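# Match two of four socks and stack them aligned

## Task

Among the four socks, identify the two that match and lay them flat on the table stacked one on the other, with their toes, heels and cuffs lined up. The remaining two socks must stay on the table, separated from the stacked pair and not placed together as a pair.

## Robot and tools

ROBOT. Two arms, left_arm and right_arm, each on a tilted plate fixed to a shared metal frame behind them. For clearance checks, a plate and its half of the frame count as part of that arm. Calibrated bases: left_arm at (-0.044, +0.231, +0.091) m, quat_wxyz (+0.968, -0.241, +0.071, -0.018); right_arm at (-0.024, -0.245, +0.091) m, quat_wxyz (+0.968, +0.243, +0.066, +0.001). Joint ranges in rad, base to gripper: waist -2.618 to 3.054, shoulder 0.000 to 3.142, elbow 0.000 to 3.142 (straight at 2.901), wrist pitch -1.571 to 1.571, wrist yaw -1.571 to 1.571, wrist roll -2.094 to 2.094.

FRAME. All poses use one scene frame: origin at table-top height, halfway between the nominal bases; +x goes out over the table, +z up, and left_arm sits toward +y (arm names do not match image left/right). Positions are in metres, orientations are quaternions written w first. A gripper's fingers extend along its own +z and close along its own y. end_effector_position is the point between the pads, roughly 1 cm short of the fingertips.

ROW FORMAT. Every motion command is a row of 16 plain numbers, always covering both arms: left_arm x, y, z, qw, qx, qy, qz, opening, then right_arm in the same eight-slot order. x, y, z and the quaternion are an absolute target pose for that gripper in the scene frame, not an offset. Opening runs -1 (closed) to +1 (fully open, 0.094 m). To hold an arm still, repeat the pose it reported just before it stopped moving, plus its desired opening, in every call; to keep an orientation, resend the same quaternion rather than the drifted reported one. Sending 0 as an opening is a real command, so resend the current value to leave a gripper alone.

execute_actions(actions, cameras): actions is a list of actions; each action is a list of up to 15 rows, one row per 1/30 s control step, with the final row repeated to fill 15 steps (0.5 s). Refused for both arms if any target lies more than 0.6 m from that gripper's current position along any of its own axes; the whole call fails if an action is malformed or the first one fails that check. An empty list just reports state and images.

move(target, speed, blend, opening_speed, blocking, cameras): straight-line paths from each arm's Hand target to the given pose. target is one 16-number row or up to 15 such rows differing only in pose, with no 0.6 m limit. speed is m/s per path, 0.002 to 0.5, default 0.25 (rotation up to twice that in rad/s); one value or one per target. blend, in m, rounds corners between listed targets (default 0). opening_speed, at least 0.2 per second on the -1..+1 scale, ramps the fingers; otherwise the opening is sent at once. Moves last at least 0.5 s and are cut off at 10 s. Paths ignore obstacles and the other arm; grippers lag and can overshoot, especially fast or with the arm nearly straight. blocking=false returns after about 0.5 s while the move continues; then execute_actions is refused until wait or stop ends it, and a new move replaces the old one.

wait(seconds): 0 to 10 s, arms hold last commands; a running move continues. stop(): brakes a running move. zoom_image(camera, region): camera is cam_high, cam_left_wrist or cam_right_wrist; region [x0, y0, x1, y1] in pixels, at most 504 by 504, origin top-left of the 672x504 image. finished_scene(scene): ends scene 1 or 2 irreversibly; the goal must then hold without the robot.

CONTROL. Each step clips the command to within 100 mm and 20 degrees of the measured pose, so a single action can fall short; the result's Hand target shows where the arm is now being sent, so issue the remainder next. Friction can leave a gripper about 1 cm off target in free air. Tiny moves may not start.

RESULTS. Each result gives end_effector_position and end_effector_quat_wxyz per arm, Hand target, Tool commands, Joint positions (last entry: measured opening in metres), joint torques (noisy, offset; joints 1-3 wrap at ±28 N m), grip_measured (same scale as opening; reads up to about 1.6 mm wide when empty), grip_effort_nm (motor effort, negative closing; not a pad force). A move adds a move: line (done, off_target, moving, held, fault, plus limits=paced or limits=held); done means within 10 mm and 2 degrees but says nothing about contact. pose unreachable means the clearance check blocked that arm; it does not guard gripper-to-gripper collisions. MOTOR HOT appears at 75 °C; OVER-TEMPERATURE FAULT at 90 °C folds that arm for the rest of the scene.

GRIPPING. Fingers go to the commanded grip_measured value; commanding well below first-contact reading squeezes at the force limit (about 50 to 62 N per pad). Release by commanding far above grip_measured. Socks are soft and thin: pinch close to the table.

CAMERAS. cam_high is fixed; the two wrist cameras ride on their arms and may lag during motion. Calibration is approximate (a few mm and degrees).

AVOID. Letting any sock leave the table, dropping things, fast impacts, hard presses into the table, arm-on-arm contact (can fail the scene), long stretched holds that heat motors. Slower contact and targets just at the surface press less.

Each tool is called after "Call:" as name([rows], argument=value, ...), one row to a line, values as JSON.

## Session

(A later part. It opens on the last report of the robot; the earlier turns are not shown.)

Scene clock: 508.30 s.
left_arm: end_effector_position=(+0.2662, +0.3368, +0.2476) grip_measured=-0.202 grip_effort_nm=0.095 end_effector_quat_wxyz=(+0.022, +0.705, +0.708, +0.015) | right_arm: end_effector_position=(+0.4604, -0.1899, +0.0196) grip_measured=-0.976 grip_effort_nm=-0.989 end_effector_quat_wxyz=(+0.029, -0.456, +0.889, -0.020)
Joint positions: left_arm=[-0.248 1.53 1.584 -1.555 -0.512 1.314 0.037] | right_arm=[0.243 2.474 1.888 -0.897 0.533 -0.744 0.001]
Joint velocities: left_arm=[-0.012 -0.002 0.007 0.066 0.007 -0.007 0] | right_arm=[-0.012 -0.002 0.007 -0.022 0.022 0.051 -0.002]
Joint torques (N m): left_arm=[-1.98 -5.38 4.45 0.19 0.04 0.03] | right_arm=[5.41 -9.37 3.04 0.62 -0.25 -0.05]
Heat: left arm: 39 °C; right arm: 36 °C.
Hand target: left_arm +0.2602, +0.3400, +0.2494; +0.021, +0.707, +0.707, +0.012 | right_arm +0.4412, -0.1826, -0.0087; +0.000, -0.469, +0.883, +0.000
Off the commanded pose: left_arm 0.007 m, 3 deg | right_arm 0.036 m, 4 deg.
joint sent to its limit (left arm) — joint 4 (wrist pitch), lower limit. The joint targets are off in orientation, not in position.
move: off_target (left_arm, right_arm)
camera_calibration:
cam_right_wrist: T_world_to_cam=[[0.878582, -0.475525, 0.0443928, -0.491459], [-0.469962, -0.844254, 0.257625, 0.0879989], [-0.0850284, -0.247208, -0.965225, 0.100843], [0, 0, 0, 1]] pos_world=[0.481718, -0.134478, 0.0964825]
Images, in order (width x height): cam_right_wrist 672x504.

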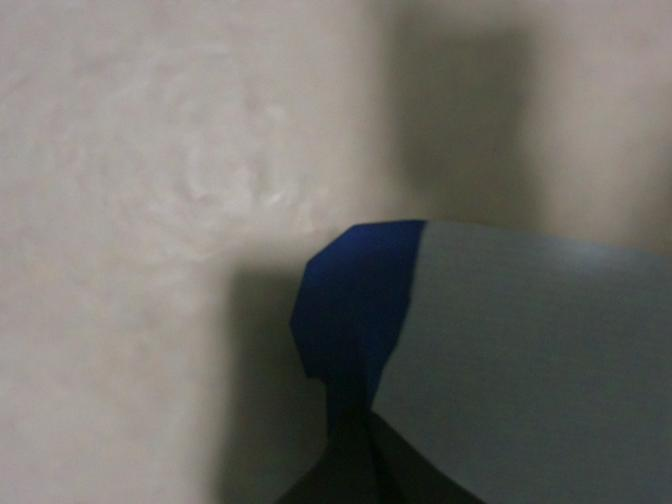

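Call:
move([
  [0.26,0.34,0.25,0,0.7071,0.7071,0,-0.2,0.43,-0.155,0.01,0,-0.469,0.883,0,-1],
  [0.26,0.34,0.25,0,0.7071,0.7071,0,-0.2,0.34,-0.03,0.012,0,-0.38,0.925,0,-1],
], speed=0.12, blend=0.02)

Call:
move(target=[0.26,0.34,0.25,0,0.7071,0.7071,0,-0.2,0.345,-0.04,0.008,0,-0.38,0.925,0,-0.2], opening_speed=1, cameras=[])

Call:
move([
  [0.26,0.34,0.25,0,0.7071,0.7071,0,-0.2,0.345,-0.04,0.10,0,-0.38,0.925,0,-0.2],
  [0.26,0.34,0.25,0,0.7071,0.7071,0,-0.2,0.40,-0.22,0.22,0.10,-0.4,0.9,-0.05,-0.2],
], speed=0.2)

Scene clock: 516.77 s.
left_arm: end_effector_position=(+0.2662, +0.3368, +0.2476) grip_measured=-0.202 grip_effort_nm=0.090 end_effector_quat_wxyz=(+0.022, +0.705, +0.708, +0.015) | right_arm: end_effector_position=(+0.3499, -0.0345, +0.0211) grip_measured=-0.980 grip_effort_nm=-1.053 end_effector_quat_wxyz=(+0.011, -0.376, +0.927, +0.002)
Joint positions: left_arm=[-0.248 1.53 1.584 -1.555 -0.512 1.314 0.037] | right_arm=[0.596 2.575 1.714 -0.864 0.481 -0.139 0.001]
Joint velocities: left_arm=[0.017 0.012 -0.007 0.037 -0.051 -0.022 -0.001] | right_arm=[-0.002 0.007 -0.007 -0.081 -0.022 0.022 -0.001]
Joint torques (N m): left_arm=[-2.06 -5.34 4.29 0.17 0 0.03] | right_arm=[7.02 -10.41 4.33 0.59 -0.08 0.08]
Heat: left arm: 39 °C; right arm: 36 °C.
Hand target: left_arm +0.2602, +0.3400, +0.2494; +0.021, +0.707, +0.707, +0.012 | right_arm +0.3403, -0.0275, +0.0117; +0.003, -0.381, +0.925, +0.003
Off the commanded pose: left_arm 0.007 m, 3 deg | right_arm 0.014 m, 1 deg.
joint sent to its limit (left arm) — joint 4 (wrist pitch), lower limit. The joint targets are off in orientation, not in position.
move: off_target (left_arm, right_arm); blend cut to 0.0174 m at target 1
camera_calibration:
cam_left_wrist: T_world_to_cam=[[-0.991111, -0.123991, -0.0482297, 0.319014], [-0.131923, 0.962826, 0.235717, -0.304143], [0.0172101, 0.239984, -0.970624, 0.241543], [0, 0, 0, 1]] pos_world=[0.271898, 0.274425, 0.321525]
cam_right_wrist: T_world_to_cam=[[0.78146, -0.623808, -0.013529, -0.29042], [-0.599189, -0.756314, 0.262606, 0.214987], [-0.174048, -0.197109, -0.964808, 0.164172], [0, 0, 0, 1]] pos_world=[0.384343, 0.0137913, 0.0980084]

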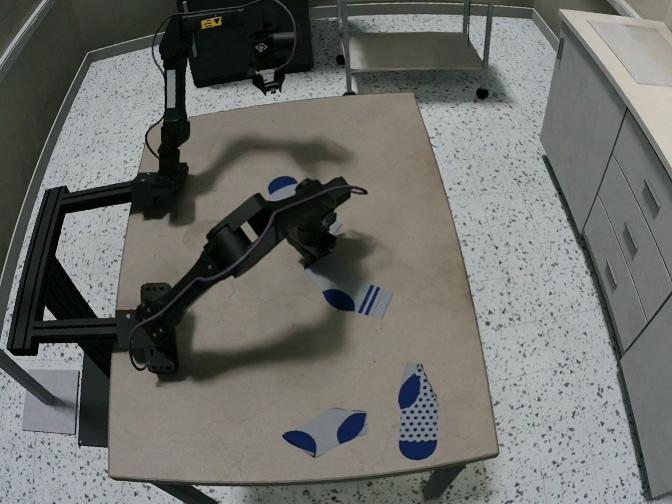

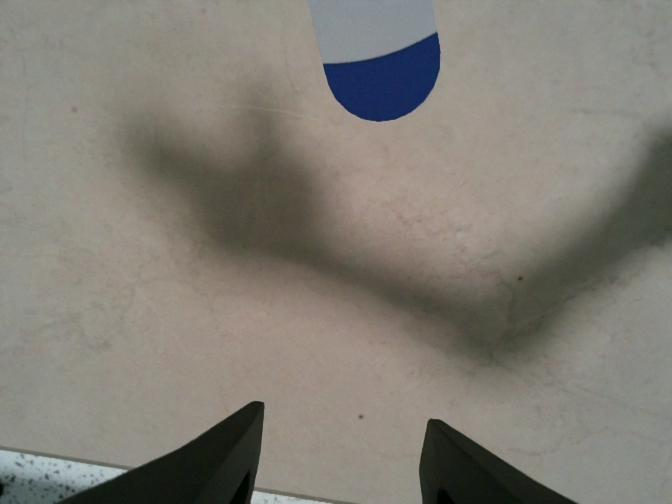

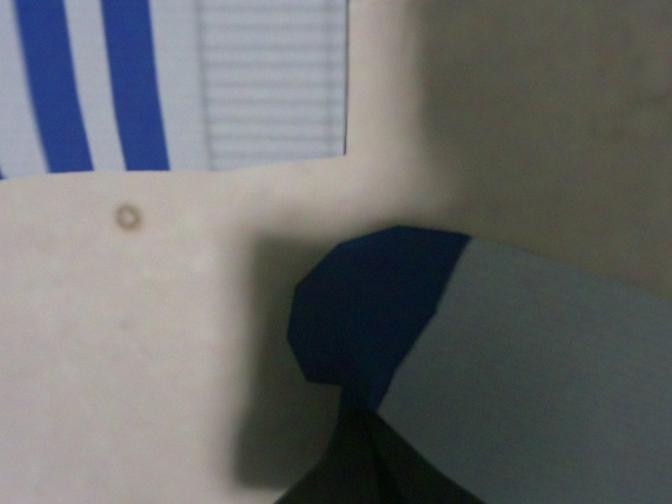

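Scene clock: 517.80 s.
left_arm: end_effector_position=(+0.2662, +0.3368, +0.2476) grip_measured=-0.202 grip_effort_nm=0.100 end_effector_quat_wxyz=(+0.022, +0.705, +0.708, +0.015) | right_arm: end_effector_position=(+0.3500, -0.0350, +0.0198) grip_measured=-0.202 grip_effort_nm=0.105 end_effector_quat_wxyz=(+0.010, -0.378, +0.926, +0.005)
Joint positions: left_arm=[-0.248 1.53 1.584 -1.555 -0.512 1.314 0.037] | right_arm=[0.591 2.575 1.712 -0.86 0.475 -0.148 0.037]
Joint velocities: left_arm=[0.017 0.007 0.002 -0.022 -0.022 -0.022 -0.001] | right_arm=[-0.002 0.012 0.017 0.007 -0.037 -0.007 0.001]
Joint torques (N m): left_arm=[-2.15 -5.49 4.41 0.17 -0.02 0.03] | right_arm=[5.08 -11.56 3.36 0.64 0.08 -0.09]
Heat: left arm: 39 °C; right arm: 37 °C.
Hand target: left_arm +0.2602, +0.3400, +0.2494; +0.021, +0.707, +0.707, +0.012 | right_arm +0.3451, -0.0401, +0.0081; +0.000, -0.380, +0.925, +0.000
Off the commanded pose: left_arm 0.007 m, 3 deg | right_arm 0.014 m, 1 deg.
joint sent to its limit (left arm) — joint 4 (wrist pitch), lower limit. The joint targets are off in orientation, not in position.
move: off_target (left_arm, right_arm)
No camera images: "cameras" was empty.

Scene clock: 520.23 s.
left_arm: end_effector_position=(+0.2662, +0.3368, +0.2476) grip_measured=-0.202 grip_effort_nm=0.095 end_effector_quat_wxyz=(+0.022, +0.705, +0.708, +0.015) | right_arm: end_effector_position=(+0.3960, -0.2177, +0.2100) grip_measured=-0.202 grip_effort_nm=0.095 end_effector_quat_wxyz=(+0.091, -0.403, +0.909, -0.049)
Joint positions: left_arm=[-0.248 1.53 1.584 -1.555 -0.512 1.314 0.037] | right_arm=[0.47 1.99 1.755 -1.239 0.601 -0.442 0.037]
Joint velocities: left_arm=[-0.007 0.002 -0.007 -0.007 -0.007 -0.051 -0.001] | right_arm=[0.007 -0.002 -0.012 0.037 0.066 -0.007 0]
Joint torques (N m): left_arm=[-1.98 -5.34 4.34 0.18 -0.01 0.04] | right_arm=[5.29 -10.43 7.54 0.48 0.09 -0.07]
Heat: left arm: 39 °C; right arm: 37 °C.
Hand target: left_arm +0.2602, +0.3400, +0.2494; +0.021, +0.707, +0.707, +0.012 | right_arm +0.3980, -0.2227, +0.2212; +0.100, -0.402, +0.909, -0.050
Off the commanded pose: left_arm 0.007 m, 3 deg | right_arm 0.011 m, 1 deg.
joint sent to its limit (left arm) — joint 4 (wrist pitch), lower limit. The joint targets are off in orientation, not in position.
move: off_target (left_arm, right_arm)
camera_calibration:
cam_left_wrist: T_world_to_cam=[[-0.991111, -0.123991, -0.0482297, 0.319014], [-0.131923, 0.962826, 0.235717, -0.304143], [0.0172101, 0.239984, -0.970624, 0.241543], [0, 0, 0, 1]] pos_world=[0.271898, 0.274425, 0.321525]
cam_right_wrist: T_world_to_cam=[[0.805357, -0.571808, 0.156322, -0.471989], [-0.592393, -0.785989, 0.176895, 0.0632978], [0.0217178, -0.235067, -0.971736, 0.233992], [0, 0, 0, 1]] pos_world=[0.412535, -0.165132, 0.289964]

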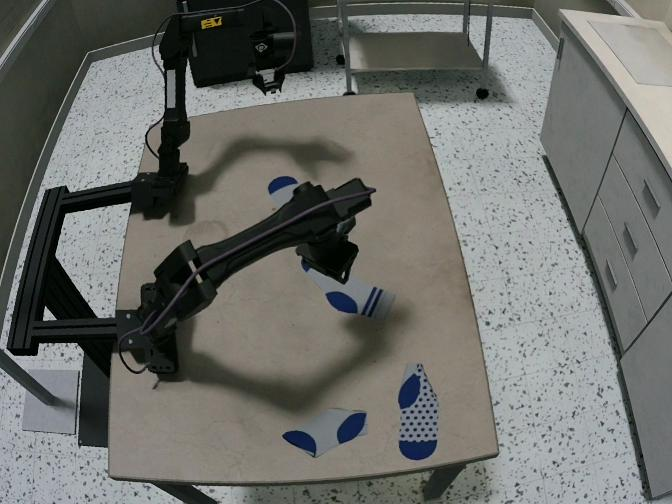

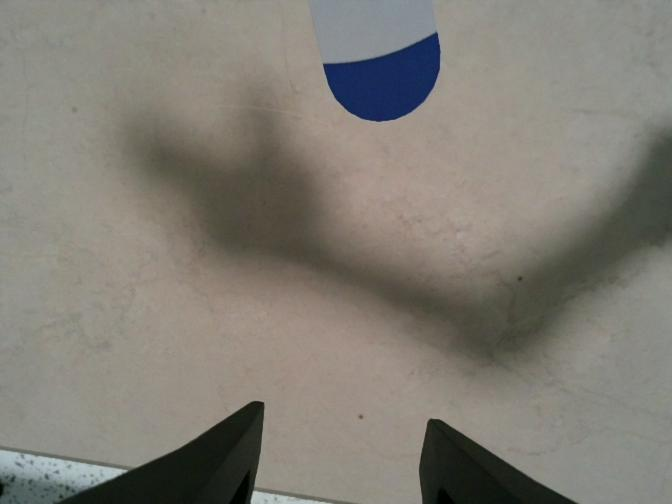

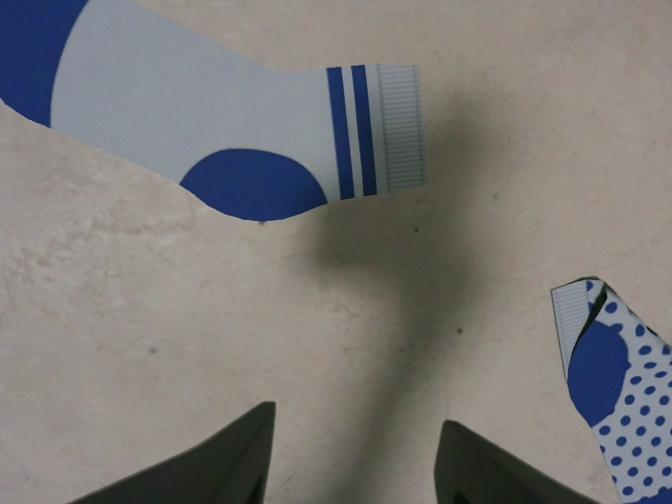

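Call:
move(target=[0.26,0.34,0.25,0,0.7071,0.7071,0,-0.2,0.40,0.03,0.13,0,-0.496,0.868,0,-0.2], speed=0.25, cameras=["cam_right_wrist"])

Call:
move([
  [0.26,0.34,0.25,0,0.7071,0.7071,0,0,0.40,-0.10,0.2,0,-0.496,0.868,0,-0.1],
  [0.28,0.22,0.12,0,-0.407,0.914,0,0,0.50,-0.2,0.13,0.065,-0.492,0.861,-0.113,-0.1],
], speed=0.2)

Scene clock: 533.90 s.
left_arm: end_effector_position=(+0.2662, +0.3368, +0.2476) grip_measured=-0.202 grip_effort_nm=0.105 end_effector_quat_wxyz=(+0.022, +0.705, +0.708, +0.015) | right_arm: end_effector_position=(+0.4051, +0.0250, +0.1284) grip_measured=-0.202 grip_effort_nm=0.090 end_effector_quat_wxyz=(+0.048, -0.490, +0.870, +0.006)
Joint positions: left_arm=[-0.248 1.53 1.584 -1.555 -0.512 1.314 0.037] | right_arm=[0.714 2.961 2.81 -1.549 0.465 -0.301 0.037]
Joint velocities: left_arm=[0.002 -0.007 -0.012 -0.066 -0.051 0.007 -0.001] | right_arm=[-0.002 0.022 -0.002 -0.066 0.051 -0.095 -0.001]
Joint torques (N m): left_arm=[-2.04 -5.48 4.44 0.19 0.04 0.05] | right_arm=[7.94 -13.22 7.31 0.38 -0.09 0.04]
Heat: left arm: 39 °C; right arm: 38 °C.
Hand target: left_arm +0.2602, +0.3400, +0.2494; +0.021, +0.707, +0.707, +0.012 | right_arm +0.3987, +0.0311, +0.1290; +0.045, -0.497, +0.867, +0.009
Off the commanded pose: left_arm 0.007 m, 3 deg | right_arm 0.007 m, 6 deg.
joint sent to its limit (left arm) — joint 4 (wrist pitch), lower limit. The joint targets are off in orientation, not in position.
joint sent to its limit (right arm) — joint 4 (wrist pitch), lower limit. The joint targets are off in orientation, not in position.
move: off_target (left_arm, right_arm)
camera_calibration:
cam_right_wrist: T_world_to_cam=[[0.913047, -0.406963, 0.0269695, -0.358961], [-0.403816, -0.892742, 0.199862, 0.197248], [-0.0572597, -0.193374, -0.979453, 0.243544], [0, 0, 0, 1]] pos_world=[0.421345, 0.0771028, 0.208798]
Images, in order (width x height): cam_right_wrist 672x504.

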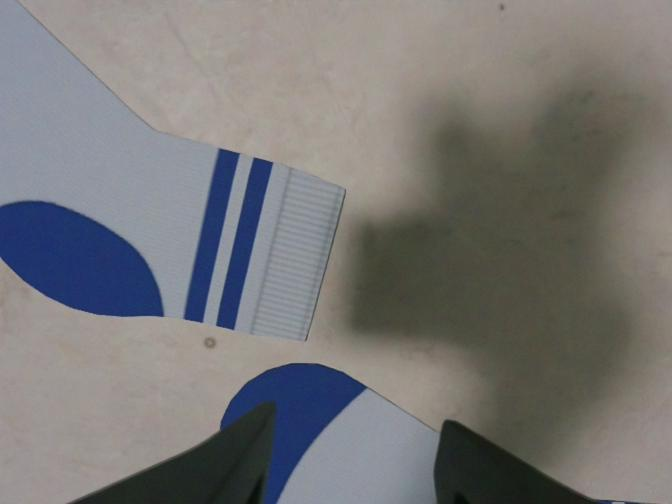

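Scene clock: 541.50 s.
left_arm: end_effector_position=(+0.2760, +0.2302, +0.1202) grip_measured=-0.002 grip_effort_nm=0.095 end_effector_quat_wxyz=(-0.004, -0.414, +0.910, +0.004) | right_arm: end_effector_position=(+0.4989, -0.1963, +0.1237) grip_measured=-0.102 grip_effort_nm=0.090 end_effector_quat_wxyz=(+0.055, -0.495, +0.860, -0.111)
Joint positions: left_arm=[-0.328 1.772 1.207 -1.053 -0.508 -1.234 0.047] | right_arm=[0.363 2.491 2.246 -1.197 0.704 -0.768 0.042]
Joint velocities: left_arm=[-0.002 0.012 -0.002 0.037 -0.037 -0.037 0] | right_arm=[-0.007 -0.007 -0.012 0.022 0.051 0.007 0.001]
Joint torques (N m): left_arm=[-4.78 -4.72 4.45 0.4 -0.05 -0.11] | right_arm=[6.78 -15.72 4.3 0.81 0.17 -0.06]
Heat: left arm: 38 °C; right arm: 40 °C.
Hand target: left_arm +0.2756, +0.2217, +0.1198; +0.000, -0.407, +0.913, +0.002 | right_arm +0.5003, -0.2017, +0.1309; +0.062, -0.491, +0.861, -0.116
Off the commanded pose: left_arm 0.011 m, 1 deg | right_arm 0.007 m, 1 deg.
move: off_target (left_arm)
camera_calibration:
cam_left_wrist: T_world_to_cam=[[0.826725, -0.562542, -0.00849356, -0.0961368], [-0.542304, -0.80082, 0.254152, 0.346816], [-0.149773, -0.205508, -0.967127, 0.2915], [0, 0, 0, 1]] pos_world=[0.311217, 0.283562, 0.192957]
cam_right_wrist: T_world_to_cam=[[0.899972, -0.375722, 0.221097, -0.545867], [-0.430818, -0.844085, 0.319242, 0.046693], [0.0666788, -0.382561, -0.921521, 0.0953572], [0, 0, 0, 1]] pos_world=[0.505023, -0.129201, 0.193657]

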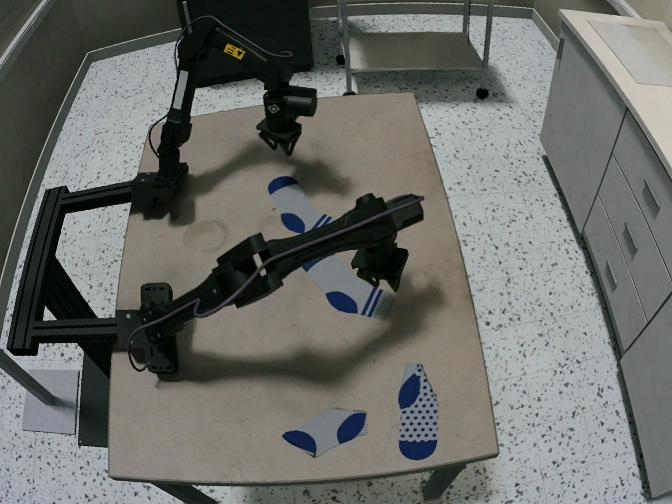

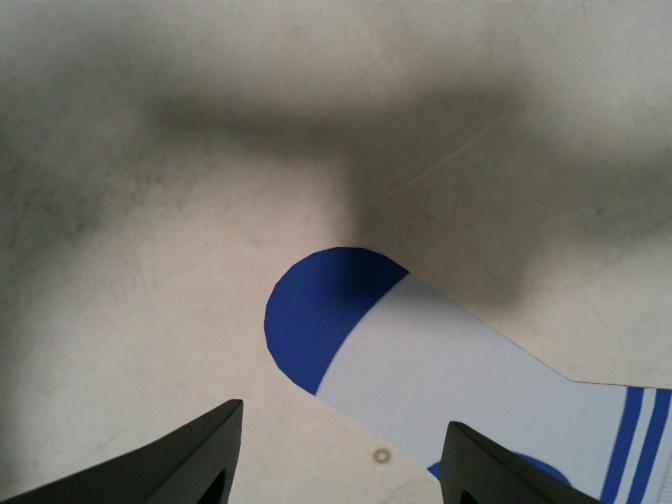

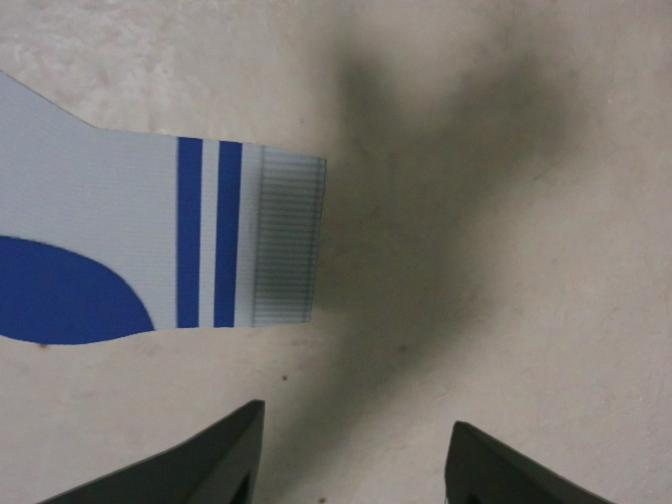

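Call:
move([
  [0.335,-0.01,0.1,0,-0.407,0.914,0,0,0.502,-0.202,0.06,0.065,-0.492,0.861,-0.113,-0.1],
], speed=0.2)

Scene clock: 556.53 s.
left_arm: end_effector_position=(+0.3373, -0.0003, +0.0942) grip_measured=-0.002 grip_effort_nm=0.090 end_effector_quat_wxyz=(+0.000, -0.415, +0.910, +0.003) | right_arm: end_effector_position=(+0.5036, -0.2023, +0.0588) grip_measured=-0.102 grip_effort_nm=0.085 end_effector_quat_wxyz=(+0.060, -0.490, +0.862, -0.116)
Joint positions: left_arm=[-0.666 2.604 2.041 -1.229 -0.467 -1.613 0.047] | right_arm=[0.289 2.49 2.023 -0.897 0.7 -0.865 0.042]
Joint velocities: left_arm=[-0.017 0.002 0.002 -0.066 0.037 0.007 0.001] | right_arm=[-0.012 -0.002 0.002 -0.022 0.051 -0.051 0]
Joint torques (N m): left_arm=[-6.45 -8.68 7.77 0.02 0 -0.09] | right_arm=[6.83 -14.69 4.22 0.88 0.02 -0.08]
Heat: left arm: 39 °C; right arm: 45 °C.
Hand target: left_arm +0.3328, -0.0082, +0.0982; +0.002, -0.407, +0.913, +0.004 | right_arm +0.5027, -0.2021, +0.0601; +0.064, -0.492, +0.861, -0.113
Off the commanded pose: left_arm 0.012 m, 1 deg | right_arm 0.002 m, 1 deg.
move: off_target (left_arm)
camera_calibration:
cam_left_wrist: T_world_to_cam=[[0.828461, -0.560039, -0.00289434, -0.277813], [-0.541793, -0.802757, 0.249081, 0.202444], [-0.141818, -0.204786, -0.968478, 0.225621], [0, 0, 0, 1]] pos_world=[0.371837, 0.0531309, 0.16728]
cam_right_wrist: T_world_to_cam=[[0.893507, -0.382453, 0.235317, -0.536944], [-0.442464, -0.839249, 0.316049, 0.0714471], [0.0766156, -0.386511, -0.919097, 0.0270378], [0, 0, 0, 1]] pos_world=[0.509304, -0.134943, 0.128622]

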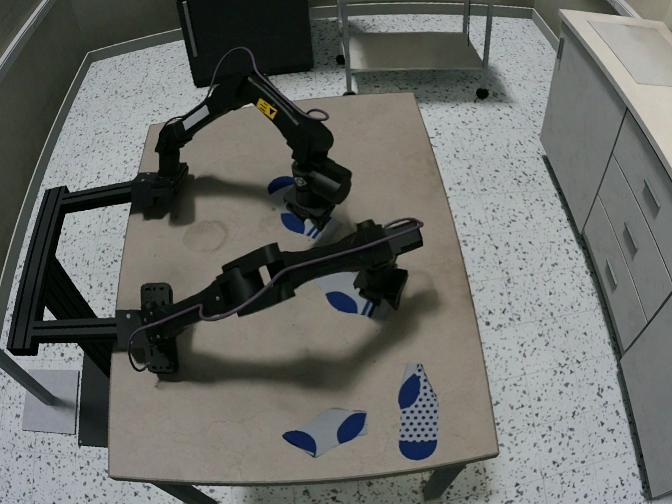

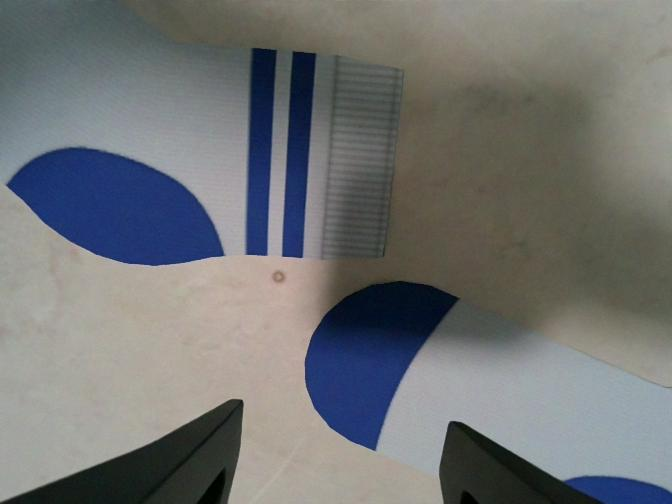

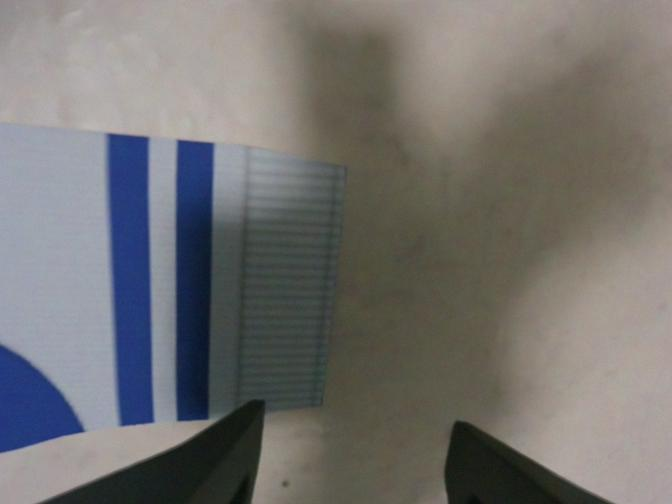

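Call:
move([
  [0.323,-0.02,0.05,0,-0.407,0.914,0,0,0.500,-0.197,0.04,0.065,-0.492,0.861,-0.113,0],
  [0.323,-0.02,-0.01,0,-0.407,0.914,0,0,0.500,-0.197,-0.005,0.065,-0.492,0.861,-0.113,0],
], speed=0.1)

Scene clock: 565.17 s.
left_arm: end_effector_position=(+0.3268, -0.0194, +0.0087) grip_measured=-0.002 grip_effort_nm=0.100 end_effector_quat_wxyz=(+0.001, -0.409, +0.912, -0.011) | right_arm: end_effector_position=(+0.5132, -0.2049, +0.0288) grip_measured=-0.002 grip_effort_nm=0.090 end_effector_quat_wxyz=(+0.086, -0.481, +0.863, -0.126)
Joint positions: left_arm=[-0.62 2.689 1.849 -0.898 -0.466 -1.536 0.047] | right_arm=[0.25 2.492 1.909 -0.68 0.69 -0.936 0.047]
Joint velocities: left_arm=[-0.007 -0.037 -0.017 -0.037 -0.022 -0.007 0] | right_arm=[-0.002 0.002 -0.012 -0.007 -0.007 -0.007 0.001]
Joint torques (N m): left_arm=[-4.37 -7.62 3.38 0.63 -0.1 0.08] | right_arm=[5.55 -9.59 3.25 1.21 -0.04 -0.04]
Heat: left arm: 39 °C; right arm: 46 °C.
Hand target: left_arm +0.3210, -0.0183, -0.0090; -0.001, -0.407, +0.914, +0.000 | right_arm +0.4989, -0.1977, -0.0038; +0.064, -0.492, +0.861, -0.113
Off the commanded pose: left_arm 0.019 m, 1 deg | right_arm 0.037 m, 3 deg.
move: off_target (left_arm, right_arm)
camera_calibration:
cam_left_wrist: T_world_to_cam=[[0.820909, -0.570646, 0.0217397, -0.278052], [-0.555446, -0.789044, 0.262465, 0.20733], [-0.132621, -0.227535, -0.964696, 0.133925], [0, 0, 0, 1]] pos_world=[0.361177, 0.0353964, 0.0808244]
cam_right_wrist: T_world_to_cam=[[0.87363, -0.397185, 0.281096, -0.533569], [-0.47066, -0.836372, 0.281, 0.0990423], [0.123492, -0.37779, -0.917619, -0.0246441], [0, 0, 0, 1]] pos_world=[0.5158, -0.1384, 0.0995394]

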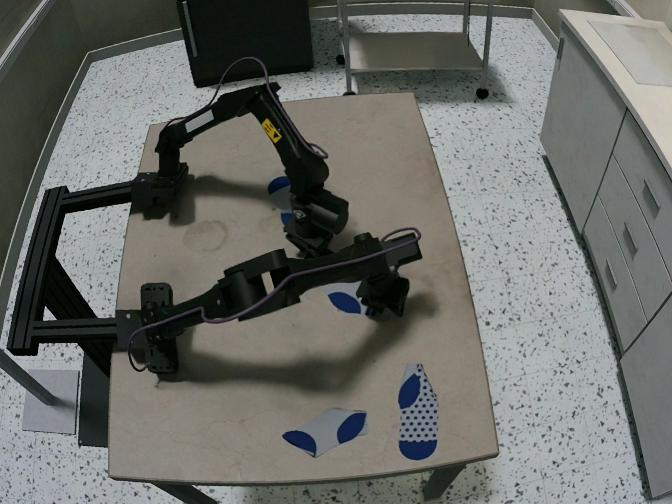

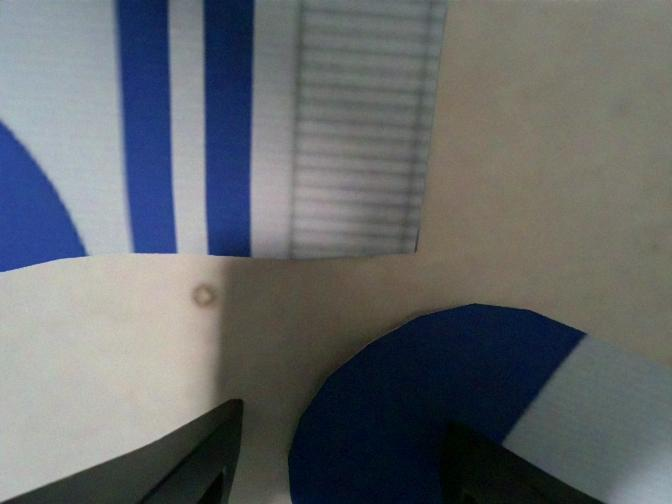

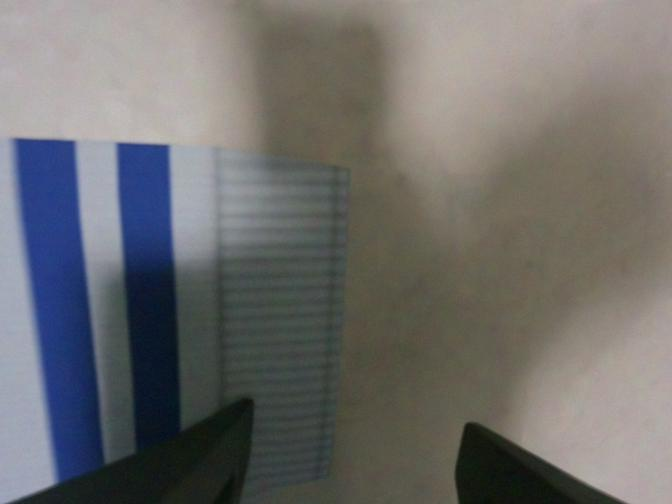

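Call:
move([
  [0.323,-0.02,-0.01,0,-0.407,0.914,0,0,0.500,-0.19,0.03,0.065,-0.492,0.861,-0.113,0],
  [0.323,-0.02,-0.01,0,-0.407,0.914,0,0,0.507,-0.181,-0.005,0.065,-0.492,0.861,-0.113,0],
], speed=0.1, cameras=["cam_right_wrist"])

Scene clock: 571.20 s.
left_arm: end_effector_position=(+0.3267, -0.0193, +0.0083) grip_measured=-0.002 grip_effort_nm=0.095 end_effector_quat_wxyz=(+0.001, -0.409, +0.912, -0.011) | right_arm: end_effector_position=(+0.5128, -0.1999, +0.0280) grip_measured=-0.002 grip_effort_nm=0.095 end_effector_quat_wxyz=(+0.077, -0.480, +0.864, -0.128)
Joint positions: left_arm=[-0.62 2.689 1.847 -0.896 -0.466 -1.535 0.047] | right_arm=[0.261 2.521 1.952 -0.721 0.705 -0.91 0.047]
Joint velocities: left_arm=[-0.022 0.002 -0.002 -0.037 0.007 -0.037 0] | right_arm=[0.027 0.022 -0.002 -0.007 -0.037 0.066 0]
Joint torques (N m): left_arm=[-4.29 -7.09 4.72 0.56 -0.12 0.07] | right_arm=[6.69 -7.75 5.68 1.2 -0.13 0]
Heat: left arm: 40 °C; right arm: 44 °C.
Hand target: left_arm +0.3222, -0.0193, -0.0094; +0.000, -0.407, +0.914, +0.000 | right_arm +0.5046, -0.1820, -0.0036; +0.065, -0.492, +0.861, -0.113
Off the commanded pose: left_arm 0.019 m, 1 deg | right_arm 0.038 m, 3 deg.
move: off_target (left_arm, right_arm)
camera_calibration:
cam_right_wrist: T_world_to_cam=[[0.875366, -0.39788, 0.274639, -0.531845], [-0.470871, -0.830444, 0.297729, 0.104111], [0.109612, -0.389941, -0.914293, -0.0187833], [0, 0, 0, 1]] pos_world=[0.51664, -0.132476, 0.0978947]
Images, in order (width x height): cam_right_wrist 672x504.

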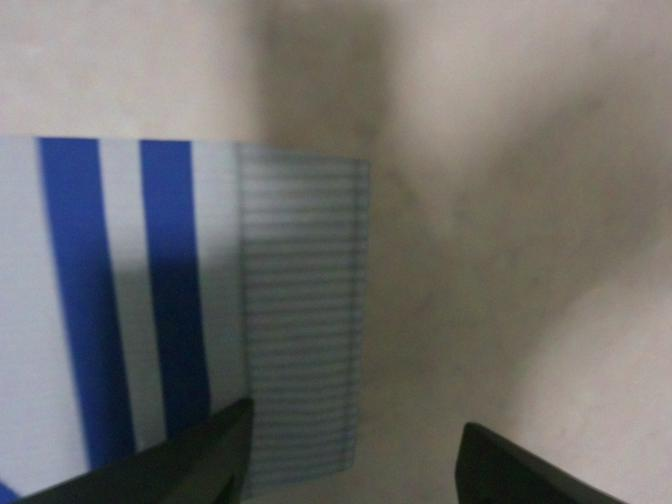

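Call:
move([
  [0.323,-0.02,-0.01,0,-0.407,0.914,0,0,0.507,-0.16,0.06,0.065,-0.492,0.861,-0.113,0],
  [0.323,-0.02,-0.01,0,-0.407,0.914,0,0,0.505,-0.163,-0.005,0.065,-0.492,0.861,-0.113,0],
], speed=0.1, cameras=["cam_right_wrist"])

Scene clock: 575.13 s.
left_arm: end_effector_position=(+0.3267, -0.0193, +0.0083) grip_measured=-0.002 grip_effort_nm=0.090 end_effector_quat_wxyz=(+0.001, -0.409, +0.912, -0.011) | right_arm: end_effector_position=(+0.5173, -0.1685, +0.0286) grip_measured=-0.002 grip_effort_nm=0.085 end_effector_quat_wxyz=(+0.086, -0.483, +0.862, -0.124)
Joint positions: left_arm=[-0.62 2.689 1.847 -0.896 -0.466 -1.535 0.047] | right_arm=[0.308 2.593 2.038 -0.756 0.702 -0.868 0.047]
Joint velocities: left_arm=[-0.012 0.002 -0.012 -0.037 -0.081 -0.051 0] | right_arm=[0.017 0.007 -0.007 -0.007 0.037 -0.022 -0.001]
Joint torques (N m): left_arm=[-4.25 -7.13 4.77 0.62 -0.04 0.05] | right_arm=[5.72 -10.33 3.08 1.25 -0.02 -0.05]
Heat: left arm: 40 °C; right arm: 43 °C.
Hand target: left_arm +0.3222, -0.0193, -0.0094; +0.000, -0.407, +0.913, +0.000 | right_arm +0.5035, -0.1632, -0.0039; +0.065, -0.492, +0.861, -0.113
Off the commanded pose: left_arm 0.019 m, 1 deg | right_arm 0.036 m, 3 deg.
move: off_target (left_arm, right_arm)
camera_calibration:
cam_right_wrist: T_world_to_cam=[[0.876394, -0.393332, 0.277891, -0.523332], [-0.465473, -0.839864, 0.27922, 0.12824], [0.123565, -0.374057, -0.919137, -0.0109425], [0, 0, 0, 1]] pos_world=[0.51969, -0.102232, 0.0995646]
Images, in order (width x height): cam_right_wrist 672x504.

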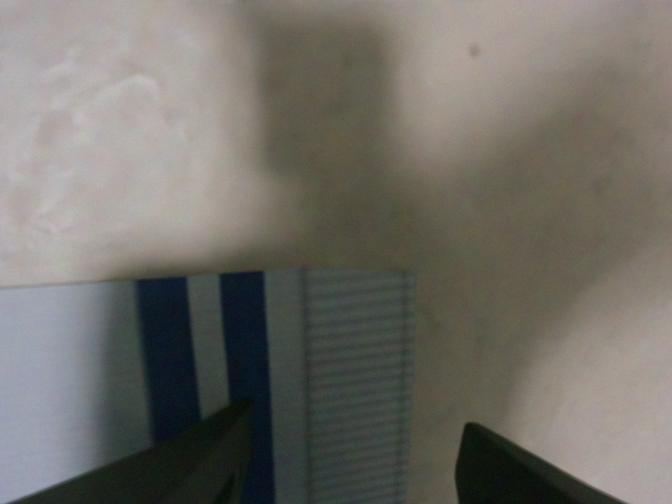

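Call:
move(target=[0.323,-0.02,-0.01,0,-0.407,0.914,0,-1,0.505,-0.163,-0.008,0.065,-0.492,0.861,-0.113,-1], opening_speed=1)

Scene clock: 578.13 s.
left_arm: end_effector_position=(+0.3357, -0.0269, +0.0087) grip_measured=-0.986 grip_effort_nm=-0.803 end_effector_quat_wxyz=(+0.010, -0.419, +0.907, -0.032) | right_arm: end_effector_position=(+0.5186, -0.1672, +0.0237) grip_measured=-0.986 grip_effort_nm=-0.784 end_effector_quat_wxyz=(+0.091, -0.479, +0.864, -0.122)
Joint positions: left_arm=[-0.62 2.69 1.847 -0.845 -0.466 -1.535 0.001] | right_arm=[0.303 2.596 2.026 -0.726 0.694 -0.87 0.001]
Joint velocities: left_arm=[-0.007 -0.012 -0.012 0.037 -0.022 -0.037 0] | right_arm=[0.002 -0.012 0.022 0.022 -0.022 -0.007 0.001]
Joint torques (N m): left_arm=[-4.19 -7.15 5.04 0.07 -0.1 0.04] | right_arm=[5.79 -10.21 3.92 1.02 0.05 -0.06]
Heat: left arm: 40 °C; right arm: 42 °C.
Hand target: left_arm +0.3227, -0.0196, -0.0091; +0.000, -0.407, +0.914, -0.001 | right_arm +0.5040, -0.1635, -0.0072; +0.065, -0.492, +0.861, -0.113
Off the commanded pose: left_arm 0.024 m, 4 deg | right_arm 0.035 m, 4 deg.
move: off_target (left_arm, right_arm)
camera_calibration:
cam_left_wrist: T_world_to_cam=[[0.832034, -0.550674, 0.0669183, -0.293183], [-0.54676, -0.793728, 0.266552, 0.203267], [-0.0936684, -0.258368, -0.961495, 0.119498], [0, 0, 0, 1]] pos_world=[0.366269, 0.0307649, 0.0803347]
cam_right_wrist: T_world_to_cam=[[0.871533, -0.402099, 0.280619, -0.521659], [-0.47335, -0.839272, 0.267513, 0.135811], [0.127949, -0.365978, -0.921786, -0.0159493], [0, 0, 0, 1]] pos_world=[0.520969, -0.101614, 0.0953543]

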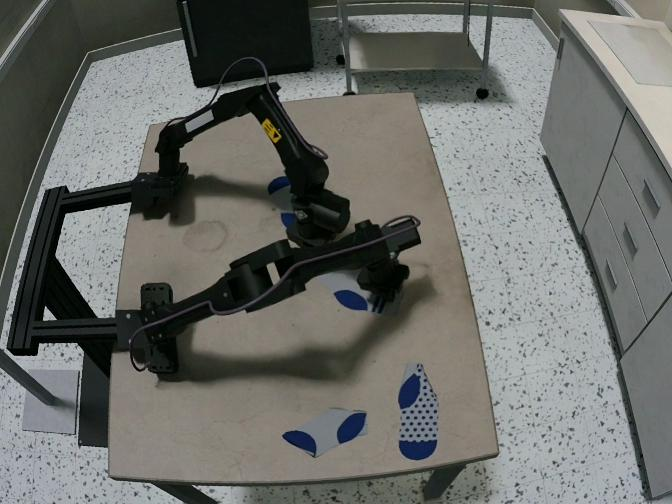

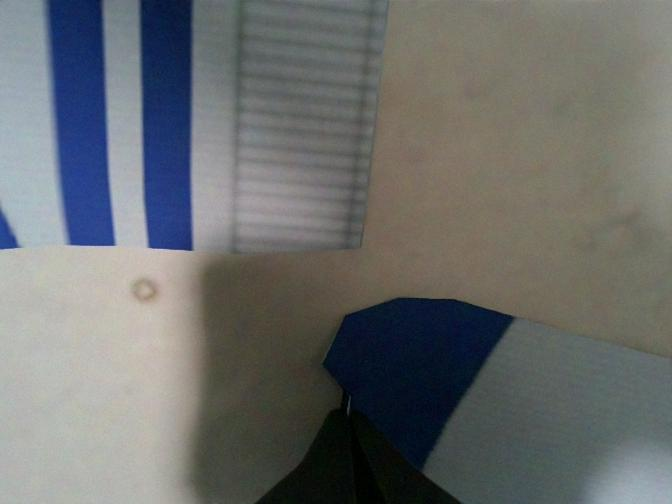

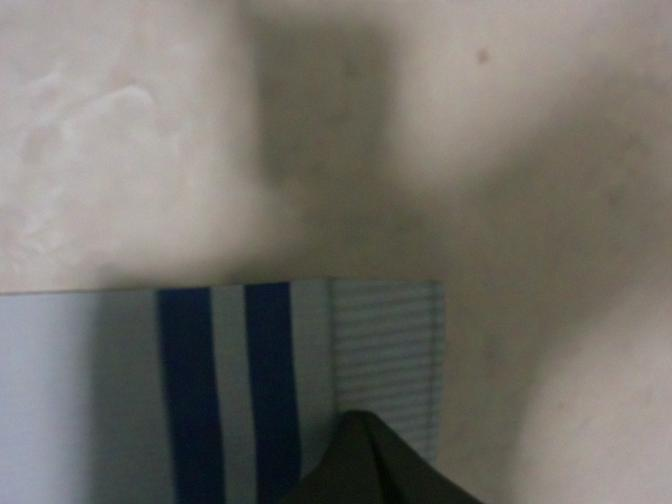

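Call:
move(target=[0.325,-0.022,0.04,0,-0.407,0.914,0,-1,0.507,-0.167,0.04,0.065,-0.492,0.861,-0.113,-1], speed=0.06)

Scene clock: 581.57 s.
left_arm: end_effector_position=(+0.3246, -0.0130, +0.0249) grip_measured=-0.986 grip_effort_nm=-0.755 end_effector_quat_wxyz=(-0.008, -0.413, +0.910, +0.010) | right_arm: end_effector_position=(+0.5024, -0.1734, +0.0255) grip_measured=-0.986 grip_effort_nm=-0.774 end_effector_quat_wxyz=(+0.055, -0.492, +0.862, -0.110)
Joint positions: left_arm=[-0.63 2.69 1.916 -1.021 -0.466 -1.579 0.001] | right_arm=[0.303 2.596 2.054 -0.851 0.694 -0.839 0.001]
Joint velocities: left_arm=[-0.002 -0.007 -0.017 -0.022 -0.007 0.007 0] | right_arm=[-0.002 -0.002 0.007 -0.037 0.037 -0.066 -0.001]
Joint torques (N m): left_arm=[-7.16 -10.78 7.43 -0.04 0 -0.14] | right_arm=[8.88 -14.35 7.54 0.46 0.13 0.09]
Heat: left arm: 40 °C; right arm: 42 °C.
Hand target: left_arm +0.3254, -0.0218, +0.0400; +0.000, -0.407, +0.913, +0.000 | right_arm +0.5068, -0.1670, +0.0398; +0.066, -0.492, +0.861, -0.113
Off the commanded pose: left_arm 0.018 m, 2 deg | right_arm 0.017 m, 1 deg.
move: off_target (left_arm, right_arm)
camera_calibration:
cam_left_wrist: T_world_to_cam=[[0.825731, -0.563578, -0.0234211, -0.273342], [-0.540008, -0.80183, 0.255852, 0.201838], [-0.162972, -0.198617, -0.966432, 0.160994], [0, 0, 0, 1]] pos_world=[0.360939, 0.0397664, 0.0975468]
cam_right_wrist: T_world_to_cam=[[0.897698, -0.381712, 0.220079, -0.518573], [-0.435956, -0.841898, 0.318042, 0.10187], [0.0638838, -0.38145, -0.922179, 0.0149763], [0, 0, 0, 1]] pos_world=[0.508976, -0.106469, 0.0955391]

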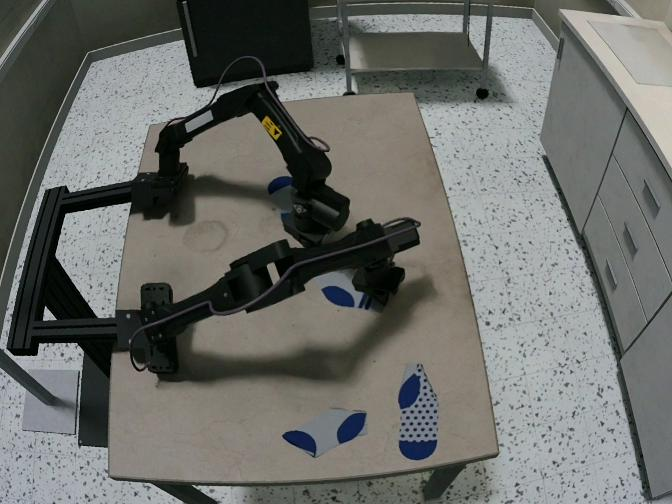

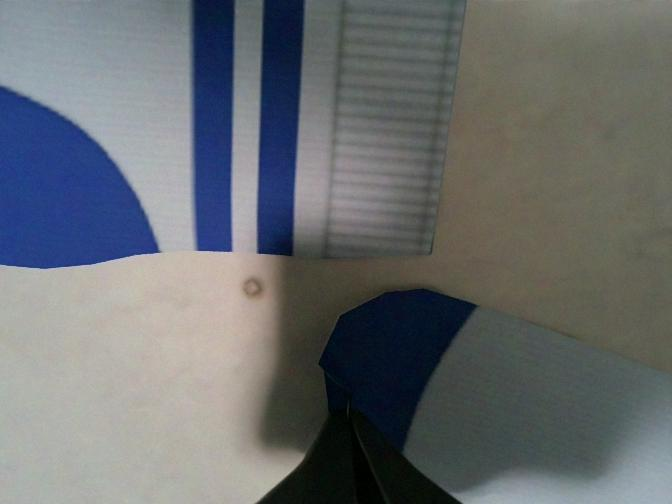

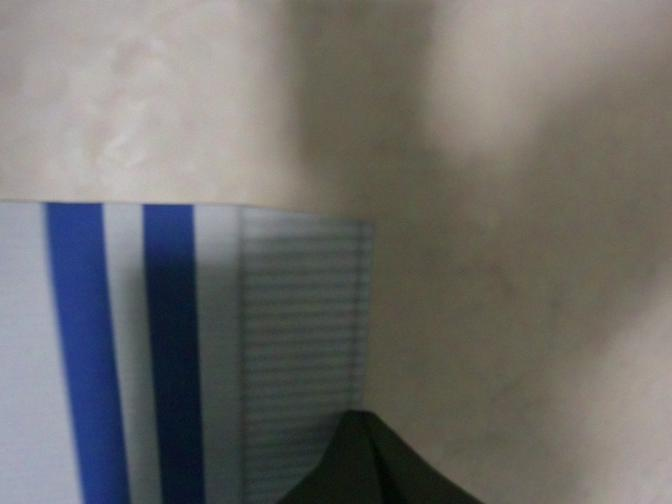

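Call:
move(target=[0.325,-0.022,0.08,0,-0.407,0.914,0,-1,0.507,-0.167,0.08,0.065,-0.492,0.861,-0.113,-1], speed=0.1)

Scene clock: 585.10 s.
left_arm: end_effector_position=(+0.3194, -0.0164, +0.0527) grip_measured=-0.986 grip_effort_nm=-0.755 end_effector_quat_wxyz=(-0.011, -0.406, +0.914, +0.023) | right_arm: end_effector_position=(+0.4993, -0.1669, +0.0565) grip_measured=-0.986 grip_effort_nm=-0.779 end_effector_quat_wxyz=(+0.047, -0.498, +0.859, -0.107)
Joint positions: left_arm=[-0.67 2.69 2.005 -1.158 -0.46 -1.619 0.001] | right_arm=[0.344 2.596 2.157 -1.008 0.696 -0.788 0.001]
Joint velocities: left_arm=[-0.002 0.007 -0.007 -0.022 0.007 0.066 0] | right_arm=[-0.002 0.002 0.012 0.007 0.037 -0.066 0]
Joint torques (N m): left_arm=[-6.78 -13.11 7.51 -0.06 0.03 -0.13] | right_arm=[8.64 -16.32 7.54 0.41 0.17 0.12]
Heat: left arm: 42 °C; right arm: 43 °C.
Hand target: left_arm +0.3252, -0.0220, +0.0791; +0.000, -0.407, +0.914, +0.001 | right_arm +0.5061, -0.1670, +0.0798; +0.066, -0.492, +0.861, -0.112
Off the commanded pose: left_arm 0.028 m, 3 deg | right_arm 0.025 m, 2 deg.
move: off_target (left_arm, right_arm)
camera_calibration:
cam_left_wrist: T_world_to_cam=[[0.815819, -0.576317, -0.0479475, -0.265995], [-0.549151, -0.798013, 0.248209, 0.192539], [-0.18131, -0.176163, -0.967519, 0.192683], [0, 0, 0, 1]] pos_world=[0.357672, 0.0342948, 0.125881]
cam_right_wrist: T_world_to_cam=[[0.906098, -0.370185, 0.204817, -0.521507], [-0.419832, -0.846539, 0.327281, 0.0868288], [0.0522306, -0.382537, -0.922463, 0.0519332], [0, 0, 0, 1]] pos_world=[0.506278, -0.0996841, 0.126302]

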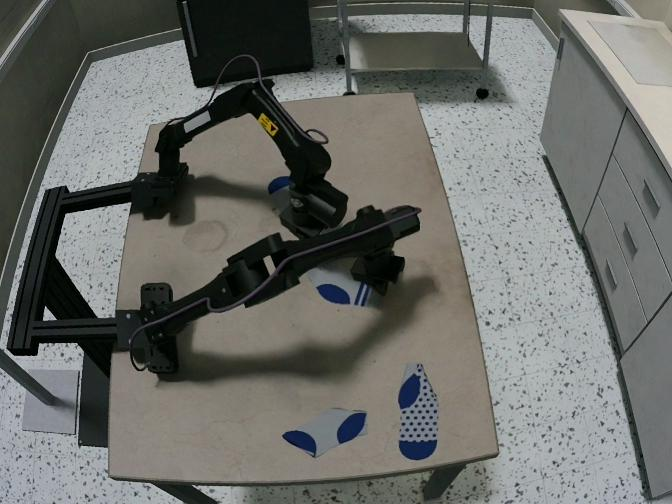

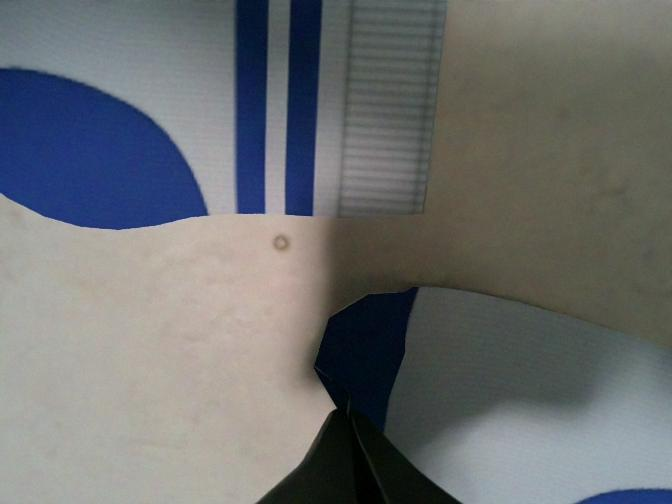

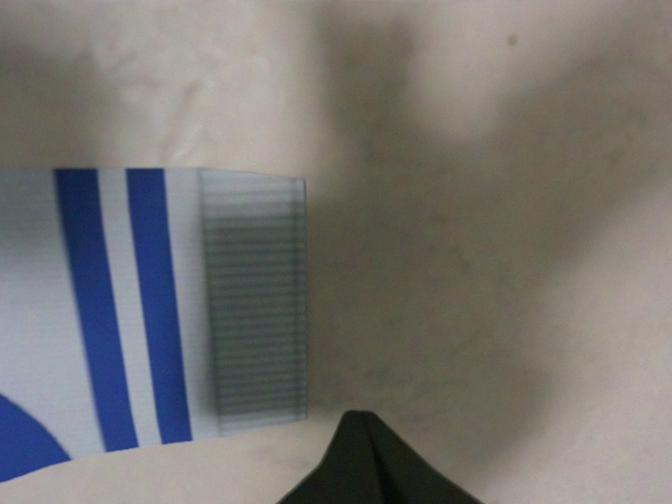

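Call:
move(target=[0.255,-0.03,0.06,0,-0.407,0.914,0,-1,0.455,-0.165,0.10,0,-0.496,0.868,0,0], speed=0.1)

Scene clock: 596.90 s.
left_arm: end_effector_position=(+0.2501, -0.0212, +0.0401) grip_measured=-0.986 grip_effort_nm=-0.759 end_effector_quat_wxyz=(-0.010, -0.404, +0.914, +0.027) | right_arm: end_effector_position=(+0.4480, -0.1652, +0.0747) grip_measured=-0.002 grip_effort_nm=0.090 end_effector_quat_wxyz=(-0.023, -0.503, +0.864, -0.002)
Joint positions: left_arm=[-0.769 2.579 1.656 -0.974 -0.436 -1.723 0.001] | right_arm=[0.344 2.572 2.22 -1.315 0.518 -0.671 0.047]
Joint velocities: left_arm=[0.017 -0.012 -0.032 -0.081 -0.081 -0.007 0] | right_arm=[-0.017 -0.007 0.007 -0.051 -0.051 -0.051 0]
Joint torques (N m): left_arm=[-6.01 -12.74 4.19 0.31 0 -0.08] | right_arm=[8.28 -16.54 7.32 0.04 -0.11 0.11]
Heat: left arm: 46 °C; right arm: 45 °C.
Hand target: left_arm +0.2547, -0.0281, +0.0600; +0.001, -0.407, +0.914, +0.001 | right_arm +0.4546, -0.1651, +0.0987; +0.000, -0.497, +0.868, -0.001
Off the commanded pose: left_arm 0.022 m, 3 deg | right_arm 0.026 m, 3 deg.
move: off_target (left_arm, right_arm)
camera_calibration:
cam_left_wrist: T_world_to_cam=[[0.81298, -0.579654, -0.0553666, -0.211917], [-0.552355, -0.797783, 0.241757, 0.1549], [-0.184306, -0.165961, -0.968756, 0.168087], [0, 0, 0, 1]] pos_world=[0.288823, 0.0286341, 0.113654]
cam_right_wrist: T_world_to_cam=[[0.923742, -0.380246, -0.0459736, -0.468997], [-0.347001, -0.881647, 0.319826, 0.022836], [-0.162145, -0.279484, -0.94636, 0.186925], [0, 0, 0, 1]] pos_world=[0.471465, -0.105958, 0.148033]

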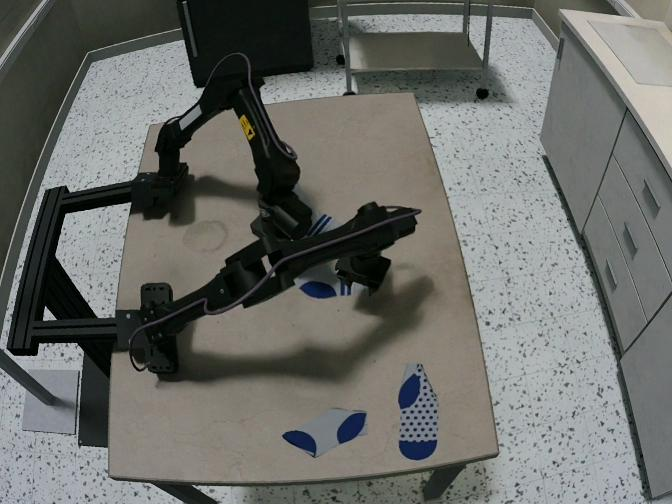

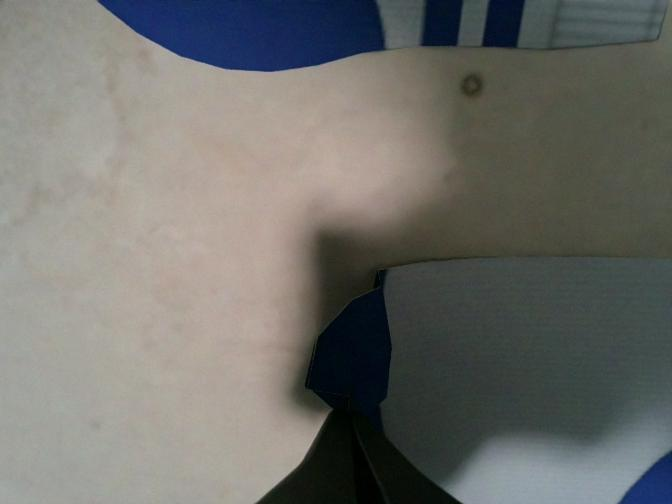

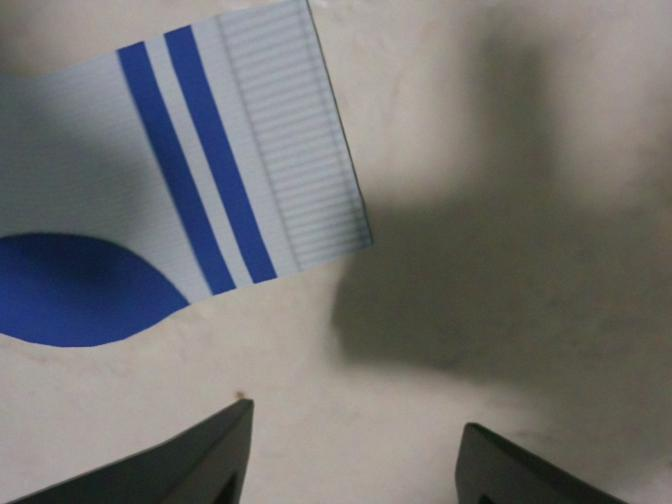

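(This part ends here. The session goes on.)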